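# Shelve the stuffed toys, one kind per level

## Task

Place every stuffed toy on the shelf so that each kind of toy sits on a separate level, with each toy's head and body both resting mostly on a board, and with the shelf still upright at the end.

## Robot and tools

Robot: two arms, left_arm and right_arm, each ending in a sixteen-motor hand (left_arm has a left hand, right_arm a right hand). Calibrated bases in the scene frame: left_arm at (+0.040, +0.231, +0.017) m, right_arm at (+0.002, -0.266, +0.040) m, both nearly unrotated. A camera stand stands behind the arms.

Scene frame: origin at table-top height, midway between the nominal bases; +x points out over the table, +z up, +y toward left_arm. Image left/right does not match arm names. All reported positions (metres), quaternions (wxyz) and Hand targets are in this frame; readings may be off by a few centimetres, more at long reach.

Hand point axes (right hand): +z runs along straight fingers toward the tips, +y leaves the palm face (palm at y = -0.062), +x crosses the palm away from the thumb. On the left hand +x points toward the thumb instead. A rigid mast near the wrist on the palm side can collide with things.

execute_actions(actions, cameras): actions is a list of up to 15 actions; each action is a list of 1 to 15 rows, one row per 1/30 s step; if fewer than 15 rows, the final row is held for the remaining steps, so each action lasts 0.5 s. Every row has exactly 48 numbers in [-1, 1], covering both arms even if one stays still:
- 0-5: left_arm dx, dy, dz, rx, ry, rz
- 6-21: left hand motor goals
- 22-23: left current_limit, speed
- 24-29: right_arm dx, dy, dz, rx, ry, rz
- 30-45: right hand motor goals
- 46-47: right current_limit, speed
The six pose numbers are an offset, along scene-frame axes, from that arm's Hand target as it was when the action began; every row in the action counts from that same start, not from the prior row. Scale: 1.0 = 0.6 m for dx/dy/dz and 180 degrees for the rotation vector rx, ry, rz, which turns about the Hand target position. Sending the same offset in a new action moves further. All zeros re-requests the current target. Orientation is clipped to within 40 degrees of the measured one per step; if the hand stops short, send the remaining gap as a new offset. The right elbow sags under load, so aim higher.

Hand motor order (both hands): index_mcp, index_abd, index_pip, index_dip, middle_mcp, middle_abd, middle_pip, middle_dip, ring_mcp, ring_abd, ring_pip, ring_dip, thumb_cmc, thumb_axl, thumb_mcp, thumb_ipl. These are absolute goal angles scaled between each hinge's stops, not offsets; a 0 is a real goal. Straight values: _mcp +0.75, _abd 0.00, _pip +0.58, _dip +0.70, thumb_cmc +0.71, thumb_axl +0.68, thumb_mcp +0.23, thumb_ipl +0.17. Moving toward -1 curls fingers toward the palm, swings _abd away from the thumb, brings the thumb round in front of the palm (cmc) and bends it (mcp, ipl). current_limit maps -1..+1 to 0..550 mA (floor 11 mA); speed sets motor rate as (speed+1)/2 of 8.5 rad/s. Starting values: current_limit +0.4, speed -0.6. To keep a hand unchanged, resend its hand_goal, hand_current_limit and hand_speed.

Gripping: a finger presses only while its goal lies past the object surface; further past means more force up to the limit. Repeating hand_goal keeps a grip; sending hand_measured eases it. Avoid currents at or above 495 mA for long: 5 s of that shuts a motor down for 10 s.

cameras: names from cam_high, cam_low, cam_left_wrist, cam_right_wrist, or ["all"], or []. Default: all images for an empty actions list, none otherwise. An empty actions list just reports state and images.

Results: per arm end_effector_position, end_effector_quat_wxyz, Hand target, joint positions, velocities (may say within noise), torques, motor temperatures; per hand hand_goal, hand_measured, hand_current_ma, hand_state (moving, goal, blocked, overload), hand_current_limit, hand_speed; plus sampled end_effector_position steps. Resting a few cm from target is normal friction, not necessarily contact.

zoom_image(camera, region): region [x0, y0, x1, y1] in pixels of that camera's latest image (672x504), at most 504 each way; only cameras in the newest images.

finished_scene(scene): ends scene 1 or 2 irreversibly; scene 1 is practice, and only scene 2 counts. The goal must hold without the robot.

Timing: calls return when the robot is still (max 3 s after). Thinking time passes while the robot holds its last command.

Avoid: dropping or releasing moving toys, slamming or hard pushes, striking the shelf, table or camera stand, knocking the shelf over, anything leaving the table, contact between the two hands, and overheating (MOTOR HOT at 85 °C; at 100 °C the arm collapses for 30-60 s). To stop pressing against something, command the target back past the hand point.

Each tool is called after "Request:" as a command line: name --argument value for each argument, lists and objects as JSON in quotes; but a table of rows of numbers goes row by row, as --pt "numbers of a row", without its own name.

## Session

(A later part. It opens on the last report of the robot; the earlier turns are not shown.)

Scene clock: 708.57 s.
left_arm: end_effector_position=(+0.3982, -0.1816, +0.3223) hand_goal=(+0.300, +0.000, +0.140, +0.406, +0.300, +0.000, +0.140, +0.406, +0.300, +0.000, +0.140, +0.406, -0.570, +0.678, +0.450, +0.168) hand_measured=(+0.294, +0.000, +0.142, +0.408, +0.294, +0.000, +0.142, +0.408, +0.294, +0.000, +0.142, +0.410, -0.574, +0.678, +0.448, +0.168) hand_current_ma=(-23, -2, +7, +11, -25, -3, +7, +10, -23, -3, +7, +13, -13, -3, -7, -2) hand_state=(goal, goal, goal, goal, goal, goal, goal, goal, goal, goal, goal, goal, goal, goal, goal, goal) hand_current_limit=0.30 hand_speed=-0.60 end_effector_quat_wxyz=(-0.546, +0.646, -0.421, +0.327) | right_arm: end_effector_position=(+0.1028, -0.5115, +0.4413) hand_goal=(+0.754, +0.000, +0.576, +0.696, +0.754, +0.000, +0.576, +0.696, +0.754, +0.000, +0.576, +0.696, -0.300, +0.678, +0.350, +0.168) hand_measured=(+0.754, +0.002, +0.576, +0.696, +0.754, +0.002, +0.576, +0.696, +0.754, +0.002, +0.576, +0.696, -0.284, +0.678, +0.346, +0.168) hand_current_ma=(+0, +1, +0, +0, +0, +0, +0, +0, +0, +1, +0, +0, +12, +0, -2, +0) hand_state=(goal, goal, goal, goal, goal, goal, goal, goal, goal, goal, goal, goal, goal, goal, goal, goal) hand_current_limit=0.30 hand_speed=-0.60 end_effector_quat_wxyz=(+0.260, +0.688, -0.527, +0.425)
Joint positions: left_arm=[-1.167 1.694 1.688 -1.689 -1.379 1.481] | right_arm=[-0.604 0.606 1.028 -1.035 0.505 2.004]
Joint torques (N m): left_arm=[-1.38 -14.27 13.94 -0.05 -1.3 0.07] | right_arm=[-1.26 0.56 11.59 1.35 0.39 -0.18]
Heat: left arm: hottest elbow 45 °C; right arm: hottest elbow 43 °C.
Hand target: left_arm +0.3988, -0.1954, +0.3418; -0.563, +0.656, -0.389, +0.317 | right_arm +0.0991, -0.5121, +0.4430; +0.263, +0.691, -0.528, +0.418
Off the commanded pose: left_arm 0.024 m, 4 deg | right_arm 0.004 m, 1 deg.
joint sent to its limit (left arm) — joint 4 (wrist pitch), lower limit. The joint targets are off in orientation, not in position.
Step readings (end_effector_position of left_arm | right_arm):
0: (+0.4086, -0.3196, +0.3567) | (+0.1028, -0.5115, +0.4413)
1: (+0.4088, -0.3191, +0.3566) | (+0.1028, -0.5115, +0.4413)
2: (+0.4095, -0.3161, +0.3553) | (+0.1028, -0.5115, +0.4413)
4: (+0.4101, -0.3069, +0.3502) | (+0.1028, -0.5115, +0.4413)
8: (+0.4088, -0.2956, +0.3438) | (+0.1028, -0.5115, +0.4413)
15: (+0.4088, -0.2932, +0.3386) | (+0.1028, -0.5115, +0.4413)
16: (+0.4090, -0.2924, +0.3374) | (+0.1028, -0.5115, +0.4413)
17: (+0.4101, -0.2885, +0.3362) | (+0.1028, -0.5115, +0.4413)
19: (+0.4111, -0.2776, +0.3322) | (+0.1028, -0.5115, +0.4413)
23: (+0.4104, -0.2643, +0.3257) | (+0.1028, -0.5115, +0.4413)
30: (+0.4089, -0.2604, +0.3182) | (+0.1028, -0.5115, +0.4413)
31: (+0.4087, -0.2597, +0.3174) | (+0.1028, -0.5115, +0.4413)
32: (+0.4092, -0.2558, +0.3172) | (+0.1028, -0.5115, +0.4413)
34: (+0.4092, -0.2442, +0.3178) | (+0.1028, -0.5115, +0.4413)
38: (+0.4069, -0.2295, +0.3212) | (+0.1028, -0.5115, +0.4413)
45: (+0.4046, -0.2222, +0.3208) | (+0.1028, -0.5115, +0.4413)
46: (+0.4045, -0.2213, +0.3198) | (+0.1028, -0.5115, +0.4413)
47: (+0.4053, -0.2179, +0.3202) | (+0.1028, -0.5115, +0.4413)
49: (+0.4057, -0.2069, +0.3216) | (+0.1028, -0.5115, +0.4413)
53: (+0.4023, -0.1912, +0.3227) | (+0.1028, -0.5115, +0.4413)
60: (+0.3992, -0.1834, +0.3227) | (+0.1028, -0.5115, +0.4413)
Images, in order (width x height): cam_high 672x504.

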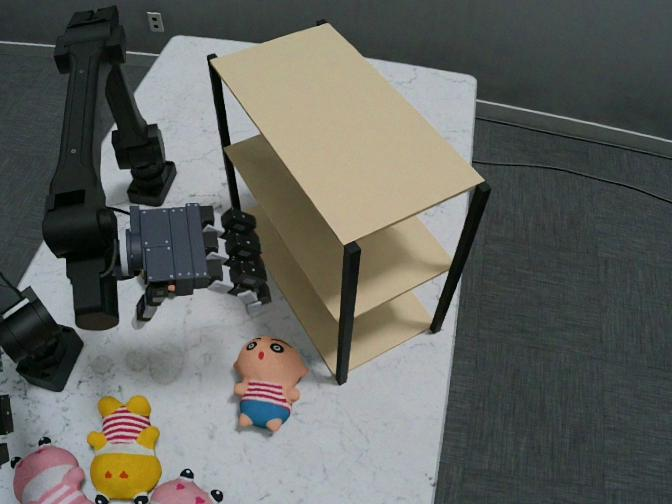

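Request:
execute_actions --actions '[[[0.09,-0.02,0.0,0.0159,-0.0503,-0.0547,0.30,0,0.14,0.406,0.30,0,0.14,0.406,0.30,0,0.14,0.406,-0.57,0.678,0.45,0.168,0.3,-0.6,0,0,0,0,0,0,0.754,0,0.576,0.696,0.754,0,0.576,0.696,0.754,0,0.576,0.696,-0.3,0.678,0.35,0.168,0.3,-0.6]],[[0.085,0.012,-0.09,0,0,0,0.30,0,0.14,0.406,0.30,0,0.14,0.406,0.30,0,0.14,0.406,-0.57,0.678,0.45,0.168,0.3,-0.6,0,0,0,0,0,0,0.754,0,0.576,0.696,0.754,0,0.576,0.696,0.754,0,0.576,0.696,-0.3,0.678,0.35,0.168,0.3,-0.6]]]' --cameras '["cam_high","cam_low"]'

Scene clock: 724.67 s.
left_arm: end_effector_position=(+0.4985, -0.1852, +0.2612) hand_goal=(+0.300, +0.000, +0.140, +0.406, +0.300, +0.000, +0.140, +0.406, +0.300, +0.000, +0.140, +0.406, -0.570, +0.678, +0.450, +0.168) hand_measured=(+0.292, +0.000, +0.142, +0.408, +0.292, +0.000, +0.142, +0.408, +0.292, +0.000, +0.142, +0.410, -0.572, +0.678, +0.448, +0.168) hand_current_ma=(-38, -2, +4, +10, -39, -3, +5, +10, -34, -3, +4, +13, -10, -3, -7, -2) hand_state=(goal, goal, goal, goal, goal, goal, goal, goal, goal, goal, goal, goal, goal, goal, goal, goal) hand_current_limit=0.30 hand_speed=-0.60 end_effector_quat_wxyz=(+0.629, -0.605, +0.366, -0.325) | right_arm: end_effector_position=(+0.1028, -0.5115, +0.4413) hand_goal=(+0.754, +0.000, +0.576, +0.696, +0.754, +0.000, +0.576, +0.696, +0.754, +0.000, +0.576, +0.696, -0.300, +0.678, +0.350, +0.168) hand_measured=(+0.754, +0.002, +0.576, +0.696, +0.754, +0.002, +0.576, +0.696, +0.754, +0.002, +0.576, +0.696, -0.284, +0.678, +0.346, +0.168) hand_current_ma=(+0, +1, +0, +0, +0, +0, +0, +0, +0, +1, +0, +0, +12, +0, -2, +0) hand_state=(goal, goal, goal, goal, goal, goal, goal, goal, goal, goal, goal, goal, goal, goal, goal, goal) hand_current_limit=0.30 hand_speed=-0.60 end_effector_quat_wxyz=(+0.260, +0.688, -0.527, +0.425)
Joint positions: left_arm=[-1.045 1.899 1.733 -1.501 -1.572 1.541] | right_arm=[-0.604 0.606 1.028 -1.035 0.505 2.004]
Joint torques (N m): left_arm=[-1.2 -18.49 13.64 0.5 -1.27 0.02] | right_arm=[-1.26 0.62 11.6 1.33 0.38 -0.18]
Heat: left arm: hottest elbow 44 °C; right arm: hottest elbow 43 °C.
Hand target: left_arm +0.5038, -0.2001, +0.2880; +0.579, -0.579, +0.406, -0.405 | right_arm +0.0991, -0.5121, +0.4430; +0.263, +0.691, -0.528, +0.418
Off the commanded pose: left_arm 0.031 m, 12 deg | right_arm 0.004 m, 1 deg.
joint sent to its limit (left arm) — joint 5 (wrist yaw), lower limit. The joint targets are off in orientation, not in position.
Step readings (end_effector_position of left_arm | right_arm):
0: (+0.3982, -0.1815, +0.3223) | (+0.1028, -0.5115, +0.4413)
1: (+0.3986, -0.1814, +0.3229) | (+0.1028, -0.5115, +0.4413)
2: (+0.4029, -0.1814, +0.3272) | (+0.1028, -0.5115, +0.4413)
4: (+0.4136, -0.1857, +0.3364) | (+0.1028, -0.5115, +0.4413)
8: (+0.4302, -0.1963, +0.3347) | (+0.1028, -0.5115, +0.4413)
15: (+0.4418, -0.1989, +0.3142) | (+0.1028, -0.5115, +0.4413)
16: (+0.4426, -0.1985, +0.3136) | (+0.1028, -0.5115, +0.4413)
17: (+0.4458, -0.1974, +0.3130) | (+0.1028, -0.5115, +0.4413)
19: (+0.4522, -0.1986, +0.3102) | (+0.1028, -0.5115, +0.4413)
23: (+0.4765, -0.1917, +0.2892) | (+0.1028, -0.5115, +0.4413)
30: (+0.4974, -0.1834, +0.2585) | (+0.1028, -0.5115, +0.4413)
Images, in order (width x height): cam_high 672x504, cam_low 672x504.

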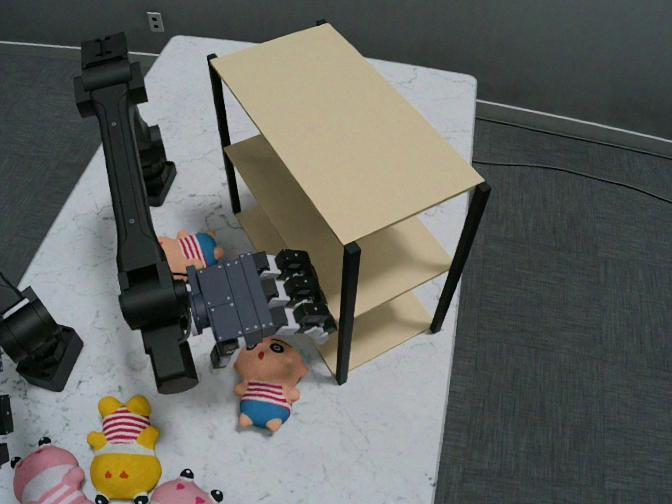

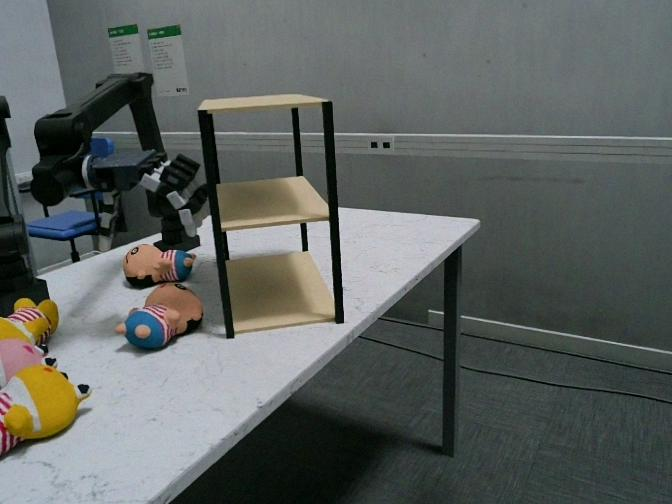

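Request:
zoom_image --camera "cam_high" --region '[180, 220, 400, 440]'

Scaled by 2.291 from the camera's 672x504 image, which has a finer 960x720 frame.

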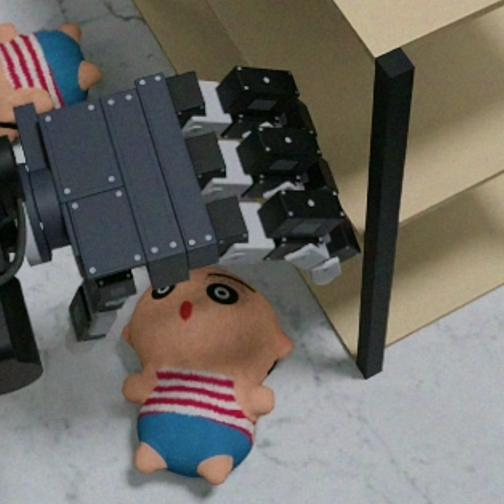

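Request:
execute_actions --actions '[[[-0.015,0.01,-0.1,0,0,0.039,0.30,0,0.14,0.406,0.30,0,0.14,0.406,0.30,0,0.14,0.406,-0.57,0.678,0.45,0.168,0.3,-0.6,0,0,0,0,0,0,0.754,0,0.576,0.696,0.754,0,0.576,0.696,0.754,0,0.576,0.696,-0.3,0.678,0.35,0.168,0.3,-0.6]],[[0.0,0.0,-0.1,0,0,0,0.30,0,0.14,0.406,0.30,0,0.14,0.406,0.30,0,0.14,0.406,-0.57,0.678,0.45,0.168,0.3,-0.6,0,0,0,0,0,0,0.754,0,0.576,0.696,0.754,0,0.576,0.696,0.754,0,0.576,0.696,-0.3,0.678,0.35,0.168,0.3,-0.6]]]' --cameras '["cam_high","cam_low"]'

Request:
zoom_image --camera "cam_high" --region '[180, 220, 400, 440]'

Request:
zoom_image --camera "cam_low" --region '[60, 140, 320, 380]'

Scene clock: 763.97 s.
left_arm: end_effector_position=(+0.4890, -0.1956, +0.1659) hand_goal=(+0.300, +0.000, +0.140, +0.406, +0.300, +0.000, +0.140, +0.406, +0.300, +0.000, +0.140, +0.406, -0.570, +0.678, +0.450, +0.168) hand_measured=(+0.292, +0.000, +0.140, +0.408, +0.292, +0.000, +0.140, +0.408, +0.294, -0.004, +0.142, +0.410, -0.572, +0.678, +0.448, +0.168) hand_current_ma=(-40, -2, +4, +10, -41, -3, +4, +10, -26, -11, +5, +13, -8, -3, -10, -2) hand_state=(goal, goal, goal, goal, goal, goal, goal, goal, goal, goal, goal, goal, goal, goal, goal, goal) hand_current_limit=0.30 hand_speed=-0.60 end_effector_quat_wxyz=(+0.618, -0.608, +0.359, -0.346) | right_arm: end_effector_position=(+0.1028, -0.5115, +0.4413) hand_goal=(+0.754, +0.000, +0.576, +0.696, +0.754, +0.000, +0.576, +0.696, +0.754, +0.000, +0.576, +0.696, -0.300, +0.678, +0.350, +0.168) hand_measured=(+0.754, +0.002, +0.576, +0.696, +0.754, +0.002, +0.576, +0.696, +0.754, +0.002, +0.576, +0.696, -0.284, +0.678, +0.346, +0.168) hand_current_ma=(+0, +1, +0, +0, +0, +0, +0, +0, +0, +1, +0, +0, +12, +0, -2, +0) hand_state=(goal, goal, goal, goal, goal, goal, goal, goal, goal, goal, goal, goal, goal, goal, goal, goal) hand_current_limit=0.30 hand_speed=-0.60 end_effector_quat_wxyz=(+0.260, +0.688, -0.527, +0.425)
Joint positions: left_arm=[-1.068 1.977 1.588 -1.362 -1.573 1.412] | right_arm=[-0.604 0.606 1.028 -1.035 0.505 2.004]
Joint torques (N m): left_arm=[0.03 -18.37 8.13 0.42 -1.17 -0.11] | right_arm=[-1.26 0.56 11.6 1.36 0.38 -0.19]
Heat: left arm: hottest elbow 42 °C; right arm: hottest elbow 43 °C.
Hand target: left_arm +0.4949, -0.1941, +0.1679; +0.603, -0.603, +0.369, -0.369 | right_arm +0.0991, -0.5121, +0.4430; +0.263, +0.691, -0.528, +0.418
Off the commanded pose: left_arm 0.006 m, 3 deg | right_arm 0.004 m, 1 deg.
joint sent to its limit (left arm) — joint 5 (wrist yaw), lower limit. The joint targets are off in orientation, not in position.
Step readings (end_effector_position of left_arm | right_arm):
0: (+0.4985, -0.1852, +0.2612) | (+0.1028, -0.5115, +0.4413)
1: (+0.4986, -0.1853, +0.2612) | (+0.1028, -0.5115, +0.4413)
2: (+0.4991, -0.1861, +0.2613) | (+0.1028, -0.5115, +0.4413)
4: (+0.5001, -0.1886, +0.2590) | (+0.1028, -0.5115, +0.4413)
8: (+0.4973, -0.1864, +0.2426) | (+0.1028, -0.5115, +0.4413)
15: (+0.4973, -0.1865, +0.2304) | (+0.1028, -0.5115, +0.4413)
16: (+0.4975, -0.1868, +0.2303) | (+0.1028, -0.5115, +0.4413)
17: (+0.4977, -0.1871, +0.2289) | (+0.1028, -0.5115, +0.4413)
19: (+0.4973, -0.1868, +0.2210) | (+0.1028, -0.5115, +0.4413)
23: (+0.4901, -0.1894, +0.2045) | (+0.1028, -0.5115, +0.4413)
30: (+0.4886, -0.1948, +0.1726) | (+0.1028, -0.5115, +0.4413)
Images, in order (width x height): cam_high 672x504, cam_low 672x504.

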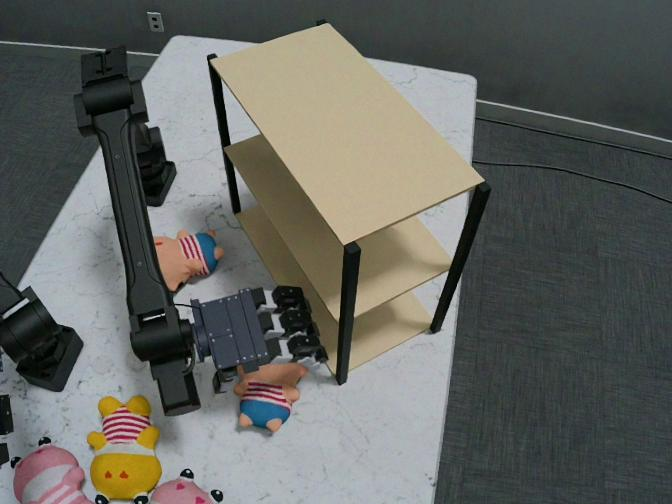

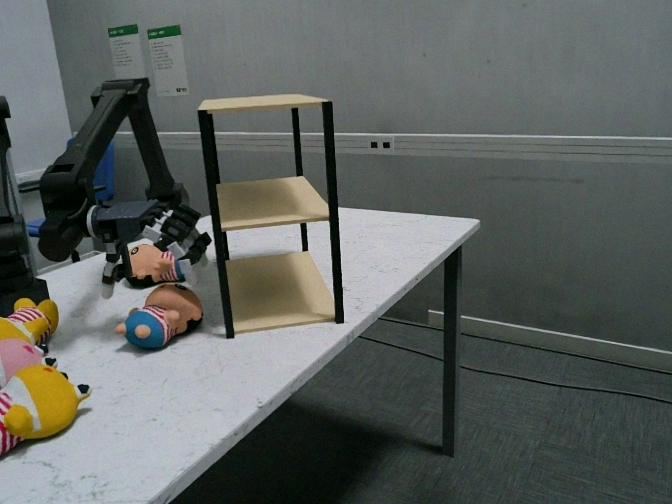

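Scaled by 2.291 from the camera's 672x504 image, which has a finer 960x720 frame.

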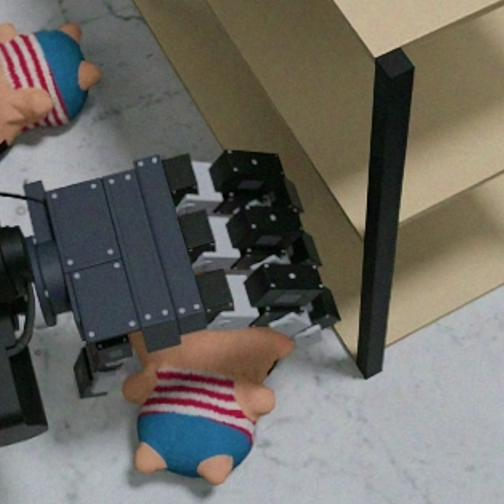

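Scaled by 1.938 from the camera's 672x504 image, which has a finer 960x720 frame.

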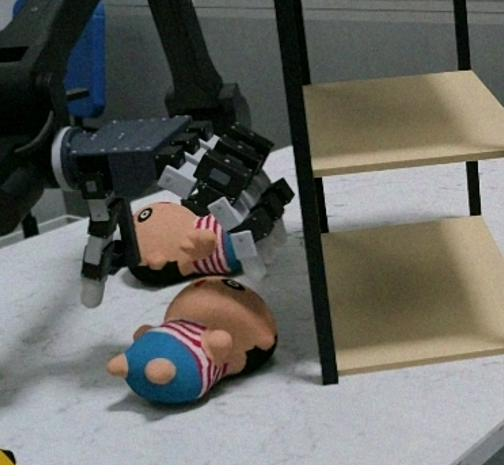

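Request:
execute_actions --actions '[[[0.015,0.057,-0.04,0,0,0,0.30,0,0.14,0.406,0.30,0,0.14,0.406,0.30,0,0.14,0.406,-0.57,0.678,0.45,0.168,0.3,-0.6,0,0,0,0,0,0,0.754,0,0.576,0.696,0.754,0,0.576,0.696,0.754,0,0.576,0.696,-0.3,0.678,0.35,0.168,0.3,-0.6]],[[0.0,0.0,-0.07,0,0,0,0.30,0,0.14,0.406,0.30,0,0.14,0.406,0.30,0,0.14,0.406,-0.57,0.678,0.45,0.168,0.3,-0.6,0,0,0,0,0,0,0.754,0,0.576,0.696,0.754,0,0.576,0.696,0.754,0,0.576,0.696,-0.3,0.678,0.35,0.168,0.3,-0.6]]]' --cameras '["cam_high","cam_low"]'

Request:
zoom_image --camera "cam_high" --region '[180, 220, 400, 440]'

Request:
zoom_image --camera "cam_low" --region '[60, 140, 320, 380]'

Scene clock: 784.17 s.
left_arm: end_effector_position=(+0.4997, -0.1617, +0.1050) hand_goal=(+0.300, +0.000, +0.140, +0.406, +0.300, +0.000, +0.140, +0.406, +0.300, +0.000, +0.140, +0.406, -0.570, +0.678, +0.450, +0.168) hand_measured=(+0.280, +0.002, +0.136, +0.408, +0.292, +0.000, +0.140, +0.408, +0.294, -0.002, +0.142, +0.410, -0.572, +0.678, +0.452, +0.168) hand_current_ma=(-95, +7, -20, +10, -41, -3, +4, +10, -27, -9, +5, +13, -6, -3, +15, +2) hand_state=(blocked, goal, goal, goal, goal, goal, goal, goal, goal, goal, goal, goal, goal, goal, goal, goal) hand_current_limit=0.30 hand_speed=-0.60 end_effector_quat_wxyz=(+0.623, -0.618, +0.341, -0.335) | right_arm: end_effector_position=(+0.1028, -0.5115, +0.4413) hand_goal=(+0.754, +0.000, +0.576, +0.696, +0.754, +0.000, +0.576, +0.696, +0.754, +0.000, +0.576, +0.696, -0.300, +0.678, +0.350, +0.168) hand_measured=(+0.754, +0.002, +0.576, +0.696, +0.754, +0.002, +0.576, +0.696, +0.754, +0.002, +0.576, +0.696, -0.284, +0.678, +0.346, +0.168) hand_current_ma=(+0, +1, +0, +0, +0, +0, +0, +0, +0, +1, +0, +0, +12, +0, -2, +0) hand_state=(goal, goal, goal, goal, goal, goal, goal, goal, goal, goal, goal, goal, goal, goal, goal, goal) hand_current_limit=0.30 hand_speed=-0.60 end_effector_quat_wxyz=(+0.260, +0.688, -0.527, +0.425)
Joint positions: left_arm=[-1.022 2.026 1.484 -1.289 -1.573 1.322] | right_arm=[-0.604 0.606 1.028 -1.035 0.505 2.004]
Joint torques (N m): left_arm=[-0.09 -17.55 7.19 0.35 -1.18 -0.11] | right_arm=[-1.26 0.5 11.59 1.33 0.38 -0.19]
Heat: left arm: hottest elbow 40 °C; right arm: hottest elbow 44 °C.
Hand target: left_arm +0.5038, -0.1599, +0.1019; +0.603, -0.603, +0.369, -0.369 | right_arm +0.0991, -0.5121, +0.4430; +0.263, +0.691, -0.528, +0.418
Off the commanded pose: left_arm 0.006 m, 6 deg | right_arm 0.004 m, 1 deg.
joint sent to its limit (left arm) — joint 5 (wrist yaw), lower limit. The joint targets are off in orientation, not in position.
Step readings (end_effector_position of left_arm | right_arm):
0: (+0.4890, -0.1956, +0.1660) | (+0.1028, -0.5115, +0.4413)
1: (+0.4890, -0.1956, +0.1658) | (+0.1028, -0.5115, +0.4413)
2: (+0.4901, -0.1938, +0.1645) | (+0.1028, -0.5115, +0.4413)
4: (+0.4902, -0.1892, +0.1584) | (+0.1028, -0.5115, +0.4413)
8: (+0.4926, -0.1700, +0.1432) | (+0.1028, -0.5115, +0.4413)
15: (+0.4993, -0.1611, +0.1404) | (+0.1028, -0.5115, +0.4413)
16: (+0.4995, -0.1613, +0.1404) | (+0.1028, -0.5115, +0.4413)
17: (+0.4999, -0.1619, +0.1403) | (+0.1028, -0.5115, +0.4413)
19: (+0.5003, -0.1626, +0.1372) | (+0.1028, -0.5115, +0.4413)
23: (+0.4998, -0.1619, +0.1218) | (+0.1028, -0.5115, +0.4413)
30: (+0.4995, -0.1614, +0.1049) | (+0.1028, -0.5115, +0.4413)
Images, in order (width x height): cam_high 672x504, cam_low 672x504.

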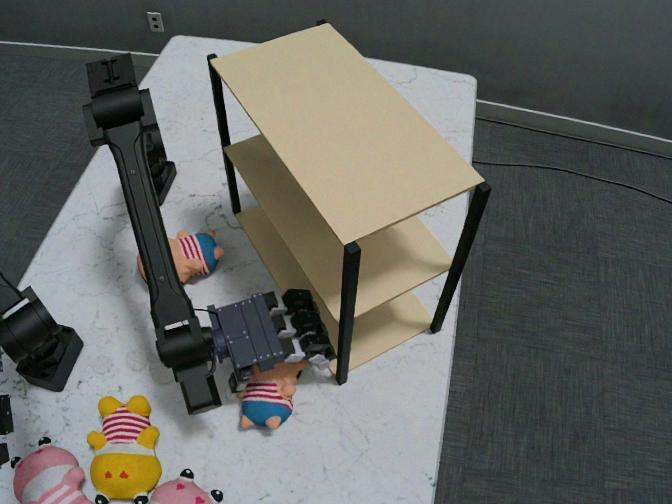

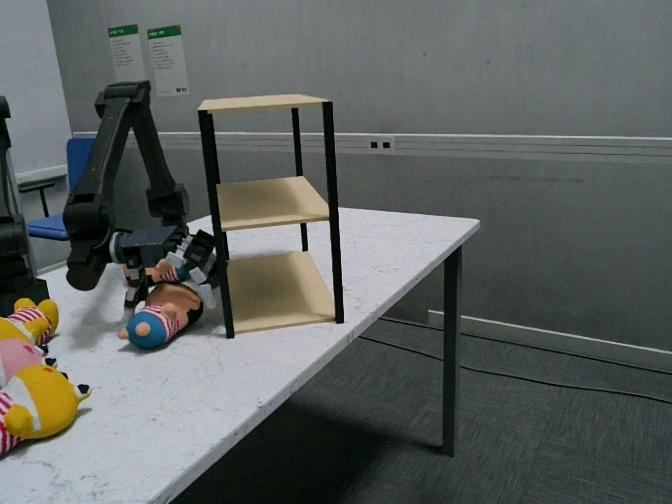

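Scaled by 2.291 from the camera's 672x504 image, which has a finer 960x720 frame.

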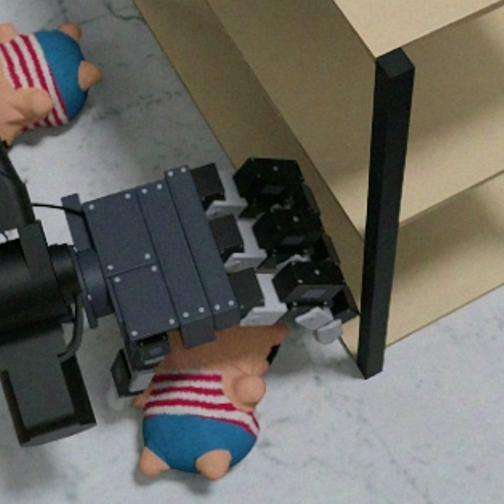

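Scaled by 1.938 from the camera's 672x504 image, which has a finer 960x720 frame.

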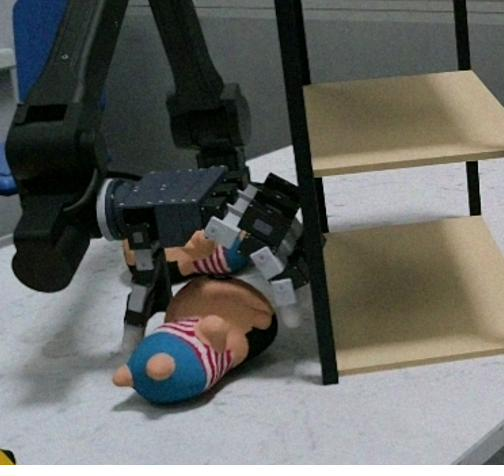

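Request:
execute_actions --actions '[[[-0.03,-0.012,0.0,0,0,0,0.22,0,0.12,0.40,0.28,0,0.14,0.40,0.30,0,0.14,0.406,-0.57,0.678,0.45,0.168,0.3,-0.6,0,0,0,0,0,0,0.754,0,0.576,0.696,0.754,0,0.576,0.696,0.754,0,0.576,0.696,-0.3,0.678,0.35,0.168,0.3,-0.6]]]' --cameras '["cam_high","cam_low"]'

Request:
zoom_image --camera "cam_high" --region '[180, 220, 400, 440]'

Request:
zoom_image --camera "cam_low" --region '[60, 140, 320, 380]'

Scene clock: 791.63 s.
left_arm: end_effector_position=(+0.4886, -0.1627, +0.0967) hand_goal=(+0.220, +0.000, +0.120, +0.400, +0.280, +0.000, +0.140, +0.400, +0.300, +0.000, +0.140, +0.406, -0.570, +0.678, +0.450, +0.168) hand_measured=(+0.214, +0.002, +0.122, +0.402, +0.274, +0.000, +0.140, +0.402, +0.294, -0.002, +0.142, +0.410, -0.572, +0.678, +0.450, +0.168) hand_current_ma=(-26, +7, +5, +11, -29, -3, +4, +10, -27, -9, +5, +13, -6, -3, +4, +2) hand_state=(goal, goal, goal, goal, goal, goal, goal, goal, goal, goal, goal, goal, goal, goal, goal, goal) hand_current_limit=0.30 hand_speed=-0.60 end_effector_quat_wxyz=(+0.622, -0.614, +0.350, -0.338) | right_arm: end_effector_position=(+0.1028, -0.5115, +0.4413) hand_goal=(+0.754, +0.000, +0.576, +0.696, +0.754, +0.000, +0.576, +0.696, +0.754, +0.000, +0.576, +0.696, -0.300, +0.678, +0.350, +0.168) hand_measured=(+0.754, +0.002, +0.576, +0.696, +0.754, +0.002, +0.576, +0.696, +0.754, +0.002, +0.576, +0.696, -0.284, +0.678, +0.346, +0.168) hand_current_ma=(+0, +1, +0, +0, +0, +0, +0, +0, +0, +1, +0, +0, +12, +0, -2, +0) hand_state=(goal, goal, goal, goal, goal, goal, goal, goal, goal, goal, goal, goal, goal, goal, goal, goal) hand_current_limit=0.30 hand_speed=-0.60 end_effector_quat_wxyz=(+0.260, +0.688, -0.527, +0.425)
Joint positions: left_arm=[-1.039 2.026 1.458 -1.288 -1.573 1.307] | right_arm=[-0.604 0.606 1.028 -1.035 0.505 2.004]
Joint torques (N m): left_arm=[-1.32 -18.73 6.67 0.18 -1.16 -0.11] | right_arm=[-1.26 0.56 11.59 1.35 0.38 -0.19]
Heat: left arm: hottest elbow 40 °C; right arm: hottest elbow 44 °C.
Hand target: left_arm +0.4858, -0.1673, +0.1020; +0.603, -0.603, +0.369, -0.369 | right_arm +0.0991, -0.5121, +0.4430; +0.263, +0.691, -0.528, +0.418
Off the commanded pose: left_arm 0.007 m, 5 deg | right_arm 0.004 m, 1 deg.
joint sent to its limit (left arm) — joint 5 (wrist yaw), lower limit. The joint targets are off in orientation, not in position.
Step readings (end_effector_position of left_arm | right_arm):
0: (+0.4997, -0.1617, +0.1050) | (+0.1028, -0.5115, +0.4413)
1: (+0.4997, -0.1617, +0.1050) | (+0.1028, -0.5115, +0.4413)
2: (+0.4996, -0.1616, +0.1047) | (+0.1028, -0.5115, +0.4413)
4: (+0.4981, -0.1612, +0.1032) | (+0.1028, -0.5115, +0.4413)
8: (+0.4924, -0.1600, +0.0980) | (+0.1028, -0.5115, +0.4413)
15: (+0.4889, -0.1622, +0.0967) | (+0.1028, -0.5115, +0.4413)
Images, in order (width x height): cam_high 672x504, cam_low 672x504.

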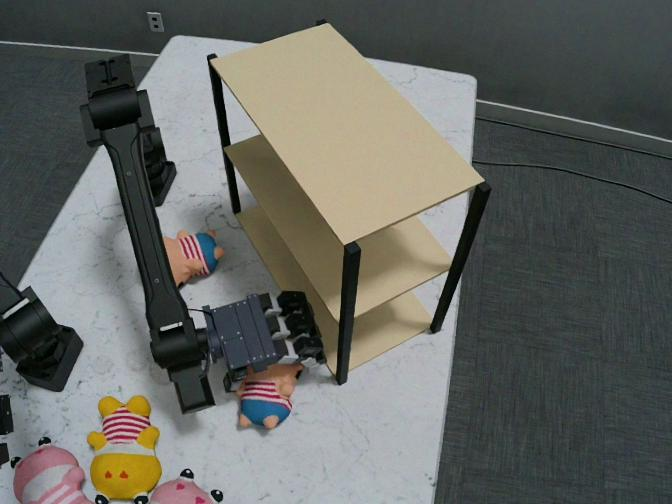

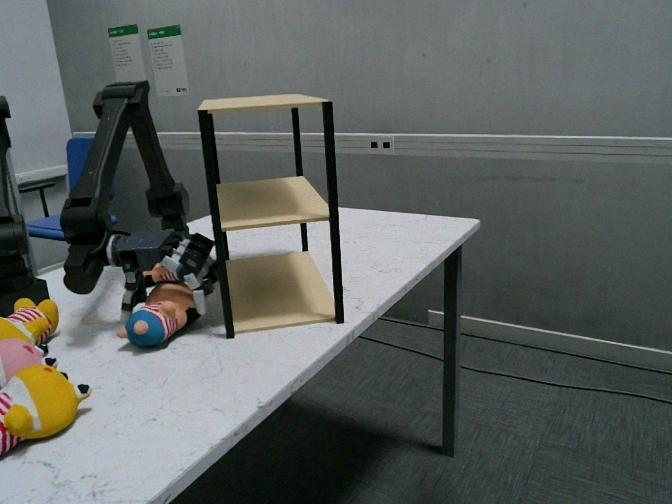

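Scaled by 2.291 from the camera's 672x504 image, which has a finer 960x720 frame.

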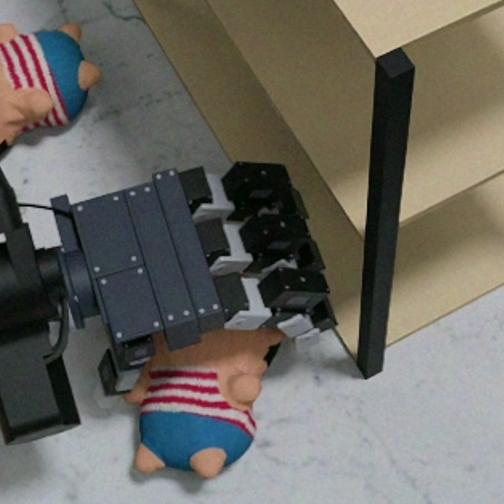

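Scaled by 1.938 from the camera's 672x504 image, which has a finer 960x720 frame.

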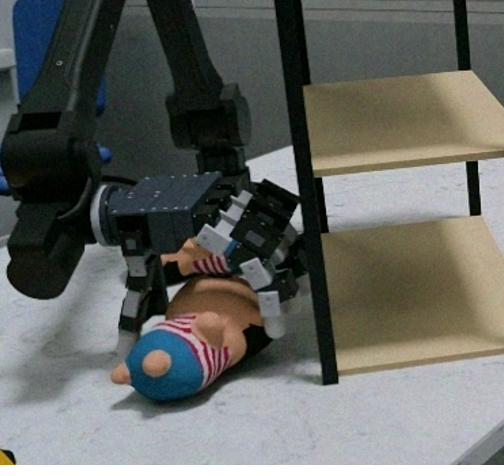

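Request:
execute_actions --actions '[[[0,0,-0.028,0,0,0,0.12,0,0.10,0.35,0.18,0,0.10,0.35,0.18,0,0.10,0.35,-0.57,0.678,0.30,0.1,0.1,-0.75,0,0,0,0,0,0,0.754,0,0.576,0.696,0.754,0,0.576,0.696,0.754,0,0.576,0.696,-0.3,0.678,0.35,0.168,0.3,-0.6]],[[0,0,0,0,0,0,-0.1,0,0.10,0.35,-0.1,0,0.10,0.35,-0.1,0,0.10,0.35,-0.57,0.678,0.25,0.1,0.1,-0.75,0,0,0,0,0,0,0.754,0,0.576,0.696,0.754,0,0.576,0.696,0.754,0,0.576,0.696,-0.3,0.678,0.35,0.168,0.3,-0.6]],[[0,0,0,0,0,0,-0.3,0,0.10,0.33,-0.3,0,0.10,0.33,-0.3,0,0.10,0.33,-0.57,0.678,0.2,0.08,0.1,-0.75,0,0,0,0,0,0,0.754,0,0.576,0.696,0.754,0,0.576,0.696,0.754,0,0.576,0.696,-0.3,0.678,0.35,0.168,0.3,-0.6]]]' --cameras '["cam_high","cam_low"]'

Request:
zoom_image --camera "cam_low" --region '[60, 140, 320, 380]'

Scene clock: 801.73 s.
left_arm: end_effector_position=(+0.4894, -0.1639, +0.0951) hand_goal=(-0.300, +0.000, +0.100, +0.330, -0.300, +0.000, +0.100, +0.330, -0.300, +0.000, +0.100, +0.330, -0.570, +0.678, +0.200, +0.080) hand_measured=(-0.026, +0.002, +0.114, +0.348, +0.008, -0.016, +0.114, +0.348, -0.282, -0.002, +0.106, +0.338, -0.548, +0.678, +0.330, +0.114) hand_current_ma=(+302, +10, +65, +76, +302, -59, +65, +79, +84, -10, +29, +32, +100, -3, +302, +210) hand_state=(blocked, goal, goal, goal, blocked, goal, goal, goal, goal, goal, goal, goal, blocked, goal, blocked, blocked) hand_current_limit=0.10 hand_speed=-0.75 end_effector_quat_wxyz=(+0.618, -0.618, +0.341, -0.346) | right_arm: end_effector_position=(+0.1028, -0.5115, +0.4413) hand_goal=(+0.754, +0.000, +0.576, +0.696, +0.754, +0.000, +0.576, +0.696, +0.754, +0.000, +0.576, +0.696, -0.300, +0.678, +0.350, +0.168) hand_measured=(+0.754, +0.002, +0.576, +0.696, +0.754, +0.002, +0.576, +0.696, +0.754, +0.002, +0.576, +0.696, -0.284, +0.678, +0.346, +0.168) hand_current_ma=(+0, +1, +0, +0, +0, +0, +0, +0, +0, +1, +0, +0, +12, +0, -2, +0) hand_state=(goal, goal, goal, goal, goal, goal, goal, goal, goal, goal, goal, goal, goal, goal, goal, goal) hand_current_limit=0.30 hand_speed=-0.60 end_effector_quat_wxyz=(+0.260, +0.688, -0.527, +0.425)
Joint positions: left_arm=[-1.039 2.026 1.452 -1.275 -1.573 1.286] | right_arm=[-0.604 0.606 1.028 -1.035 0.505 2.004]
Joint torques (N m): left_arm=[-1.38 -16.44 6.54 0.27 -1.09 -0.11] | right_arm=[-1.32 0.5 11.59 1.35 0.38 -0.18]
Heat: left arm: hottest elbow 39 °C; right arm: hottest elbow 44 °C.
Hand target: left_arm +0.4857, -0.1672, +0.0850; +0.603, -0.603, +0.370, -0.369 | right_arm +0.0991, -0.5121, +0.4430; +0.263, +0.691, -0.528, +0.418
Off the commanded pose: left_arm 0.011 m, 5 deg | right_arm 0.004 m, 1 deg.
joint sent to its limit (left arm) — joint 5 (wrist yaw), lower limit. The joint targets are off in orientation, not in position.
Step readings (end_effector_position of left_arm | right_arm):
0: (+0.4887, -0.1627, +0.0967) | (+0.1028, -0.5115, +0.4413)
1: (+0.4887, -0.1627, +0.0967) | (+0.1028, -0.5115, +0.4413)
2: (+0.4887, -0.1629, +0.0967) | (+0.1028, -0.5115, +0.4413)
4: (+0.4889, -0.1631, +0.0963) | (+0.1028, -0.5115, +0.4413)
8: (+0.4887, -0.1628, +0.0950) | (+0.1028, -0.5115, +0.4413)
15: (+0.4891, -0.1634, +0.0949) | (+0.1028, -0.5115, +0.4413)
16: (+0.4891, -0.1634, +0.0949) | (+0.1028, -0.5115, +0.4413)
17: (+0.4891, -0.1635, +0.0949) | (+0.1028, -0.5115, +0.4413)
19: (+0.4892, -0.1635, +0.0950) | (+0.1028, -0.5115, +0.4413)
23: (+0.4892, -0.1636, +0.0950) | (+0.1028, -0.5115, +0.4413)
30: (+0.4893, -0.1637, +0.0950) | (+0.1028, -0.5115, +0.4413)
31: (+0.4893, -0.1638, +0.0950) | (+0.1028, -0.5115, +0.4413)
32: (+0.4893, -0.1638, +0.0950) | (+0.1028, -0.5115, +0.4413)
34: (+0.4893, -0.1638, +0.0950) | (+0.1028, -0.5115, +0.4413)
38: (+0.4893, -0.1638, +0.0951) | (+0.1028, -0.5115, +0.4413)
45: (+0.4894, -0.1639, +0.0951) | (+0.1028, -0.5115, +0.4413)
Images, in order (width x height): cam_high 672x504, cam_low 672x504.

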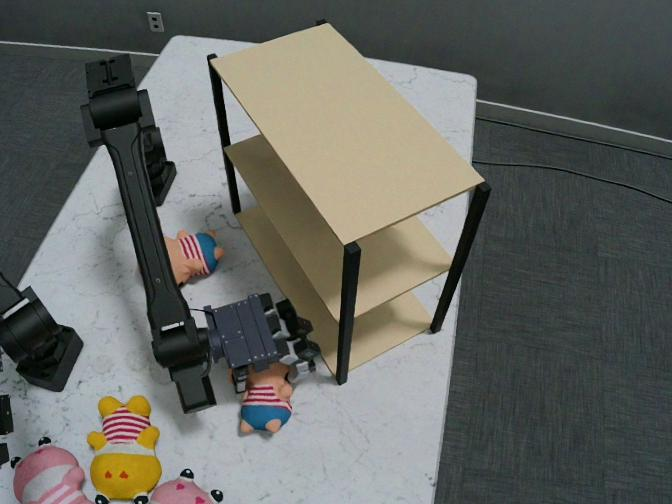

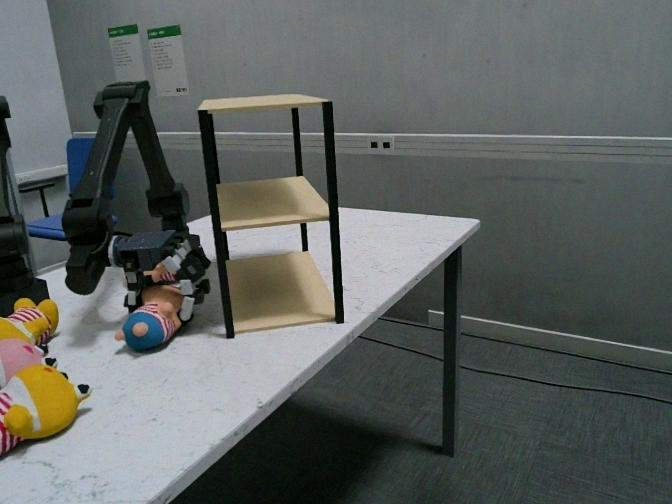

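Scaled by 1.938 from the camera's 672x504 image, which has a finer 960x720 frame.

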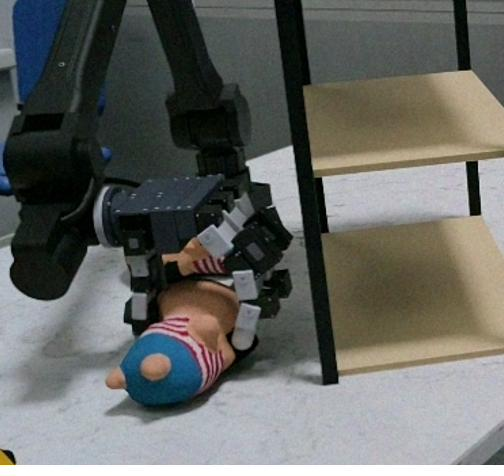

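Request:
execute_actions --actions '[[[0,0,0,0,0,0,-0.45,0,0.10,0.30,-0.45,0,0.10,0.30,-0.4,0,0.10,0.30,-0.57,0.678,0.13,0.05,0.2,-0.75,0,0,0,0,0,0,0.754,0,0.576,0.696,0.754,0,0.576,0.696,0.754,0,0.576,0.696,-0.3,0.678,0.35,0.168,0.3,-0.6]],[[0,0,0,0,0,0,-0.6,0,0.10,0.30,-0.6,0,0.10,0.30,-0.5,0,0.10,0.30,-0.57,0.678,0.1,0.05,0.35,-0.75,0,0,0,0,0,0,0.754,0,0.576,0.696,0.754,0,0.576,0.696,0.754,0,0.576,0.696,-0.3,0.678,0.35,0.168,0.3,-0.6]],[[0,0,0,0,0,0,-0.6,0,0.10,0.30,-0.6,0,0.10,0.30,-0.5,0,0.10,0.30,-0.57,0.678,0.05,0.05,0.4,-0.75,0,0,0,0,0,0,0.754,0,0.576,0.696,0.754,0,0.576,0.696,0.754,0,0.576,0.696,-0.3,0.678,0.35,0.168,0.3,-0.6]],[[-0.02,-0.02,0.08,0,0,0,-0.6,0,0.10,0.30,-0.6,0,0.10,0.30,-0.5,0,0.10,0.30,-0.57,0.678,0.05,0.05,0.4,-0.75,0,0,0,0,0,0,0.754,0,0.576,0.696,0.754,0,0.576,0.696,0.754,0,0.576,0.696,-0.3,0.678,0.35,0.168,0.3,-0.6]]]' --cameras '["cam_high","cam_low"]'

Request:
zoom_image --camera "cam_low" --region '[60, 140, 320, 380]'

Scene clock: 814.20 s.
left_arm: end_effector_position=(+0.4718, -0.1711, +0.1073) hand_goal=(-0.600, +0.000, +0.100, +0.300, -0.600, +0.000, +0.100, +0.300, -0.500, +0.000, +0.100, +0.300, -0.570, +0.678, +0.050, +0.050) hand_measured=(-0.078, +0.008, +0.120, +0.320, -0.046, -0.016, +0.118, +0.318, -0.488, -0.008, +0.106, +0.308, -0.532, +0.678, +0.330, +0.096) hand_current_ma=(+385, +27, +91, +93, +385, -65, +83, +83, +57, -31, +29, +30, +179, -3, +385, +289) hand_state=(blocked, goal, blocked, blocked, blocked, goal, goal, goal, goal, goal, goal, goal, blocked, goal, blocked, blocked) hand_current_limit=0.40 hand_speed=-0.75 end_effector_quat_wxyz=(+0.620, -0.604, +0.366, -0.342) | right_arm: end_effector_position=(+0.1028, -0.5115, +0.4413) hand_goal=(+0.754, +0.000, +0.576, +0.696, +0.754, +0.000, +0.576, +0.696, +0.754, +0.000, +0.576, +0.696, -0.300, +0.678, +0.350, +0.168) hand_measured=(+0.754, +0.002, +0.576, +0.696, +0.754, +0.002, +0.576, +0.696, +0.754, +0.002, +0.576, +0.696, -0.284, +0.678, +0.346, +0.168) hand_current_ma=(+0, +1, +0, +0, +0, +0, +0, +0, +0, +1, +0, +0, +12, +0, -2, +0) hand_state=(goal, goal, goal, goal, goal, goal, goal, goal, goal, goal, goal, goal, goal, goal, goal, goal) hand_current_limit=0.30 hand_speed=-0.60 end_effector_quat_wxyz=(+0.260, +0.688, -0.527, +0.425)
Joint positions: left_arm=[-1.073 2.003 1.452 -1.328 -1.573 1.303] | right_arm=[-0.604 0.606 1.028 -1.035 0.505 2.004]
Joint torques (N m): left_arm=[-0.97 -20.54 8.96 -0.25 -1.04 0.05] | right_arm=[-1.26 0.56 11.59 1.35 0.38 -0.19]
Heat: left arm: hottest elbow 38 °C; right arm: hottest elbow 44 °C.
Hand target: left_arm +0.4737, -0.1792, +0.1331; +0.603, -0.603, +0.370, -0.369 | right_arm +0.0991, -0.5121, +0.4430; +0.263, +0.691, -0.528, +0.418
Off the commanded pose: left_arm 0.027 m, 4 deg | right_arm 0.004 m, 1 deg.
joint sent to its limit (left arm) — joint 5 (wrist yaw), lower limit. The joint targets are off in orientation, not in position.
Step readings (end_effector_position of left_arm | right_arm):
0: (+0.4894, -0.1640, +0.0951) | (+0.1028, -0.5115, +0.4413)
1: (+0.4894, -0.1640, +0.0951) | (+0.1028, -0.5115, +0.4413)
2: (+0.4895, -0.1640, +0.0952) | (+0.1028, -0.5115, +0.4413)
4: (+0.4895, -0.1640, +0.0952) | (+0.1028, -0.5115, +0.4413)
8: (+0.4895, -0.1640, +0.0952) | (+0.1028, -0.5115, +0.4413)
15: (+0.4895, -0.1640, +0.0952) | (+0.1028, -0.5115, +0.4413)
16: (+0.4895, -0.1640, +0.0952) | (+0.1028, -0.5115, +0.4413)
17: (+0.4895, -0.1640, +0.0952) | (+0.1028, -0.5115, +0.4413)
19: (+0.4895, -0.1641, +0.0952) | (+0.1028, -0.5115, +0.4413)
23: (+0.4895, -0.1641, +0.0952) | (+0.1028, -0.5115, +0.4413)
30: (+0.4896, -0.1642, +0.0952) | (+0.1028, -0.5115, +0.4413)
31: (+0.4896, -0.1642, +0.0952) | (+0.1028, -0.5115, +0.4413)
32: (+0.4896, -0.1642, +0.0952) | (+0.1028, -0.5115, +0.4413)
34: (+0.4896, -0.1642, +0.0952) | (+0.1028, -0.5115, +0.4413)
38: (+0.4896, -0.1642, +0.0952) | (+0.1028, -0.5115, +0.4413)
45: (+0.4896, -0.1642, +0.0952) | (+0.1028, -0.5115, +0.4413)
46: (+0.4896, -0.1642, +0.0952) | (+0.1028, -0.5115, +0.4413)
47: (+0.4893, -0.1641, +0.0952) | (+0.1028, -0.5115, +0.4413)
49: (+0.4875, -0.1637, +0.0956) | (+0.1028, -0.5115, +0.4413)
53: (+0.4803, -0.1665, +0.1006) | (+0.1028, -0.5115, +0.4413)
60: (+0.4722, -0.1715, +0.1073) | (+0.1028, -0.5115, +0.4413)
Images, in order (width x height): cam_high 672x504, cam_low 672x504.

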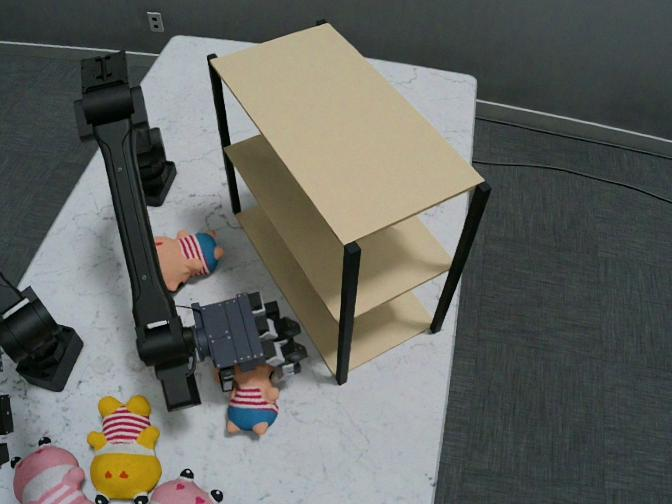

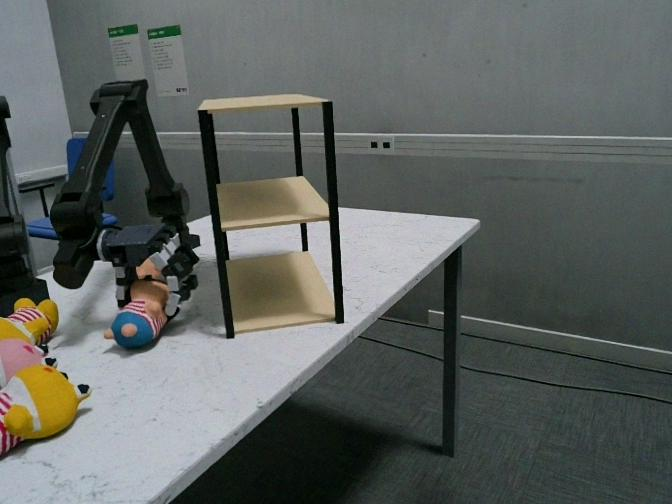

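Scaled by 1.938 from the camera's 672x504 image, which has a finer 960x720 frame.

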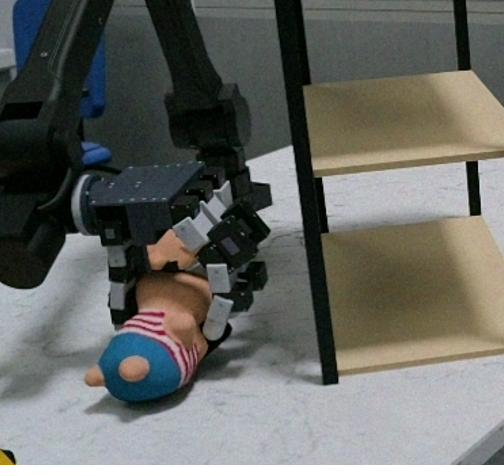

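Request:
execute_actions --actions '[[[-0.0,-0.02,0.08,0,0,0,-0.5,0,0.10,0.30,-0.5,0,0.10,0.30,-0.5,0,0.10,0.30,-0.57,0.678,0.05,0.05,0.35,-0.75,0,0,0,0,0,0,0.754,0,0.576,0.696,0.754,0,0.576,0.696,0.754,0,0.576,0.696,-0.3,0.678,0.35,0.168,0.3,-0.6]],[[-0.02,-0.02,0.1,0,0,0,-0.5,0,0.10,0.30,-0.5,0,0.10,0.30,-0.5,0,0.10,0.30,-0.57,0.678,0.05,0.05,0.35,-0.75,0,0,0,0,0,0,0.754,0,0.576,0.696,0.754,0,0.576,0.696,0.754,0,0.576,0.696,-0.3,0.678,0.35,0.168,0.3,-0.6]]]' --cameras '["cam_high","cam_low"]'

Request:
zoom_image --camera "cam_low" --region '[60, 140, 320, 380]'

Scene clock: 822.17 s.
left_arm: end_effector_position=(+0.4577, -0.1903, +0.2134) hand_goal=(-0.500, +0.000, +0.100, +0.300, -0.500, +0.000, +0.100, +0.300, -0.500, +0.000, +0.100, +0.300, -0.570, +0.678, +0.050, +0.050) hand_measured=(-0.102, +0.010, +0.120, +0.320, -0.046, -0.018, +0.120, +0.318, -0.490, -0.008, +0.106, +0.304, -0.532, +0.678, +0.330, +0.096) hand_current_ma=(+371, +34, +91, +93, +371, -67, +86, +83, +49, -31, +29, +21, +179, -3, +371, +289) hand_state=(blocked, goal, blocked, blocked, blocked, goal, goal, goal, goal, goal, goal, goal, blocked, goal, blocked, blocked) hand_current_limit=0.35 hand_speed=-0.75 end_effector_quat_wxyz=(+0.615, -0.596, +0.381, -0.349) | right_arm: end_effector_position=(+0.1028, -0.5115, +0.4413) hand_goal=(+0.754, +0.000, +0.576, +0.696, +0.754, +0.000, +0.576, +0.696, +0.754, +0.000, +0.576, +0.696, -0.300, +0.678, +0.350, +0.168) hand_measured=(+0.754, +0.002, +0.576, +0.696, +0.754, +0.002, +0.576, +0.696, +0.754, +0.002, +0.576, +0.696, -0.284, +0.678, +0.346, +0.168) hand_current_ma=(+0, +1, +0, +0, +0, +0, +0, +0, +0, +1, +0, +0, +12, +0, -2, +0) hand_state=(goal, goal, goal, goal, goal, goal, goal, goal, goal, goal, goal, goal, goal, goal, goal, goal) hand_current_limit=0.30 hand_speed=-0.60 end_effector_quat_wxyz=(+0.260, +0.688, -0.527, +0.425)
Joint positions: left_arm=[-1.11 1.874 1.563 -1.447 -1.571 1.436] | right_arm=[-0.604 0.606 1.028 -1.035 0.505 2.004]
Joint torques (N m): left_arm=[-0.91 -18.37 12.75 -0.09 -1.15 0.05] | right_arm=[-1.32 0.56 11.59 1.35 0.38 -0.19]
Heat: left arm: hottest elbow 38 °C; right arm: hottest elbow 44 °C.
Hand target: left_arm +0.4618, -0.2031, +0.2412; +0.603, -0.603, +0.369, -0.369 | right_arm +0.0991, -0.5121, +0.4430; +0.263, +0.691, -0.528, +0.418
Off the commanded pose: left_arm 0.031 m, 3 deg | right_arm 0.004 m, 1 deg.
joint sent to its limit (left arm) — joint 5 (wrist yaw), lower limit. The joint targets still meet the commanded pose.
Step readings (end_effector_position of left_arm | right_arm):
0: (+0.4718, -0.1711, +0.1073) | (+0.1028, -0.5115, +0.4413)
1: (+0.4717, -0.1710, +0.1073) | (+0.1028, -0.5115, +0.4413)
2: (+0.4712, -0.1702, +0.1077) | (+0.1028, -0.5115, +0.4413)
4: (+0.4697, -0.1677, +0.1106) | (+0.1028, -0.5115, +0.4413)
8: (+0.4678, -0.1679, +0.1269) | (+0.1028, -0.5115, +0.4413)
15: (+0.4707, -0.1739, +0.1511) | (+0.1028, -0.5115, +0.4413)
16: (+0.4707, -0.1743, +0.1516) | (+0.1028, -0.5115, +0.4413)
17: (+0.4701, -0.1741, +0.1523) | (+0.1028, -0.5115, +0.4413)
19: (+0.4678, -0.1739, +0.1563) | (+0.1028, -0.5115, +0.4413)
23: (+0.4614, -0.1802, +0.1786) | (+0.1028, -0.5115, +0.4413)
30: (+0.4580, -0.1908, +0.2124) | (+0.1028, -0.5115, +0.4413)
Images, in order (width x height): cam_high 672x504, cam_low 672x504.

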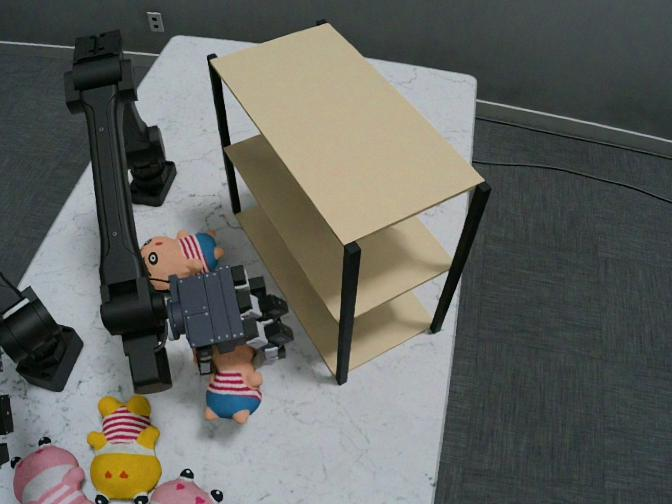

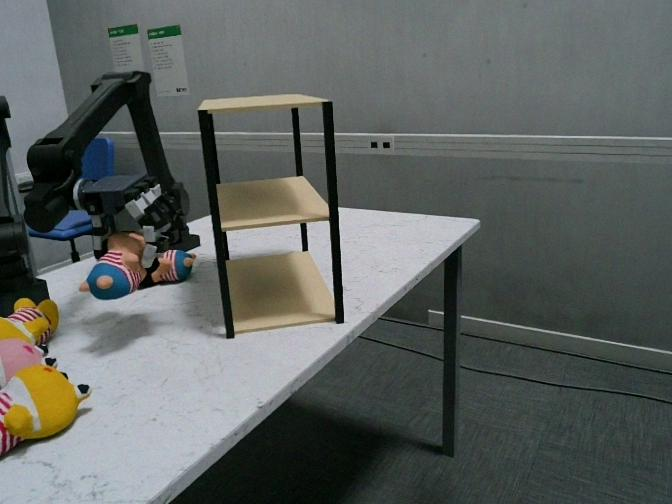

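Scaled by 1.938 from the camera's 672x504 image, which has a finer 960x720 frame.

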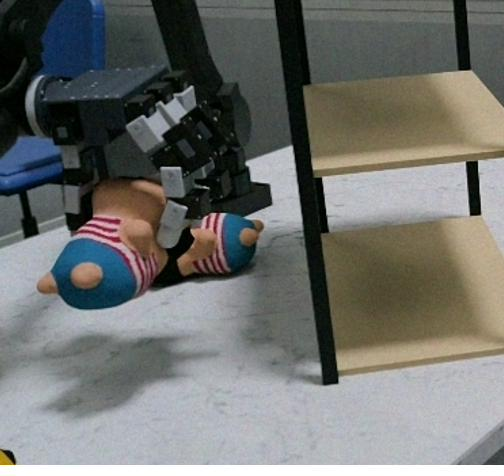

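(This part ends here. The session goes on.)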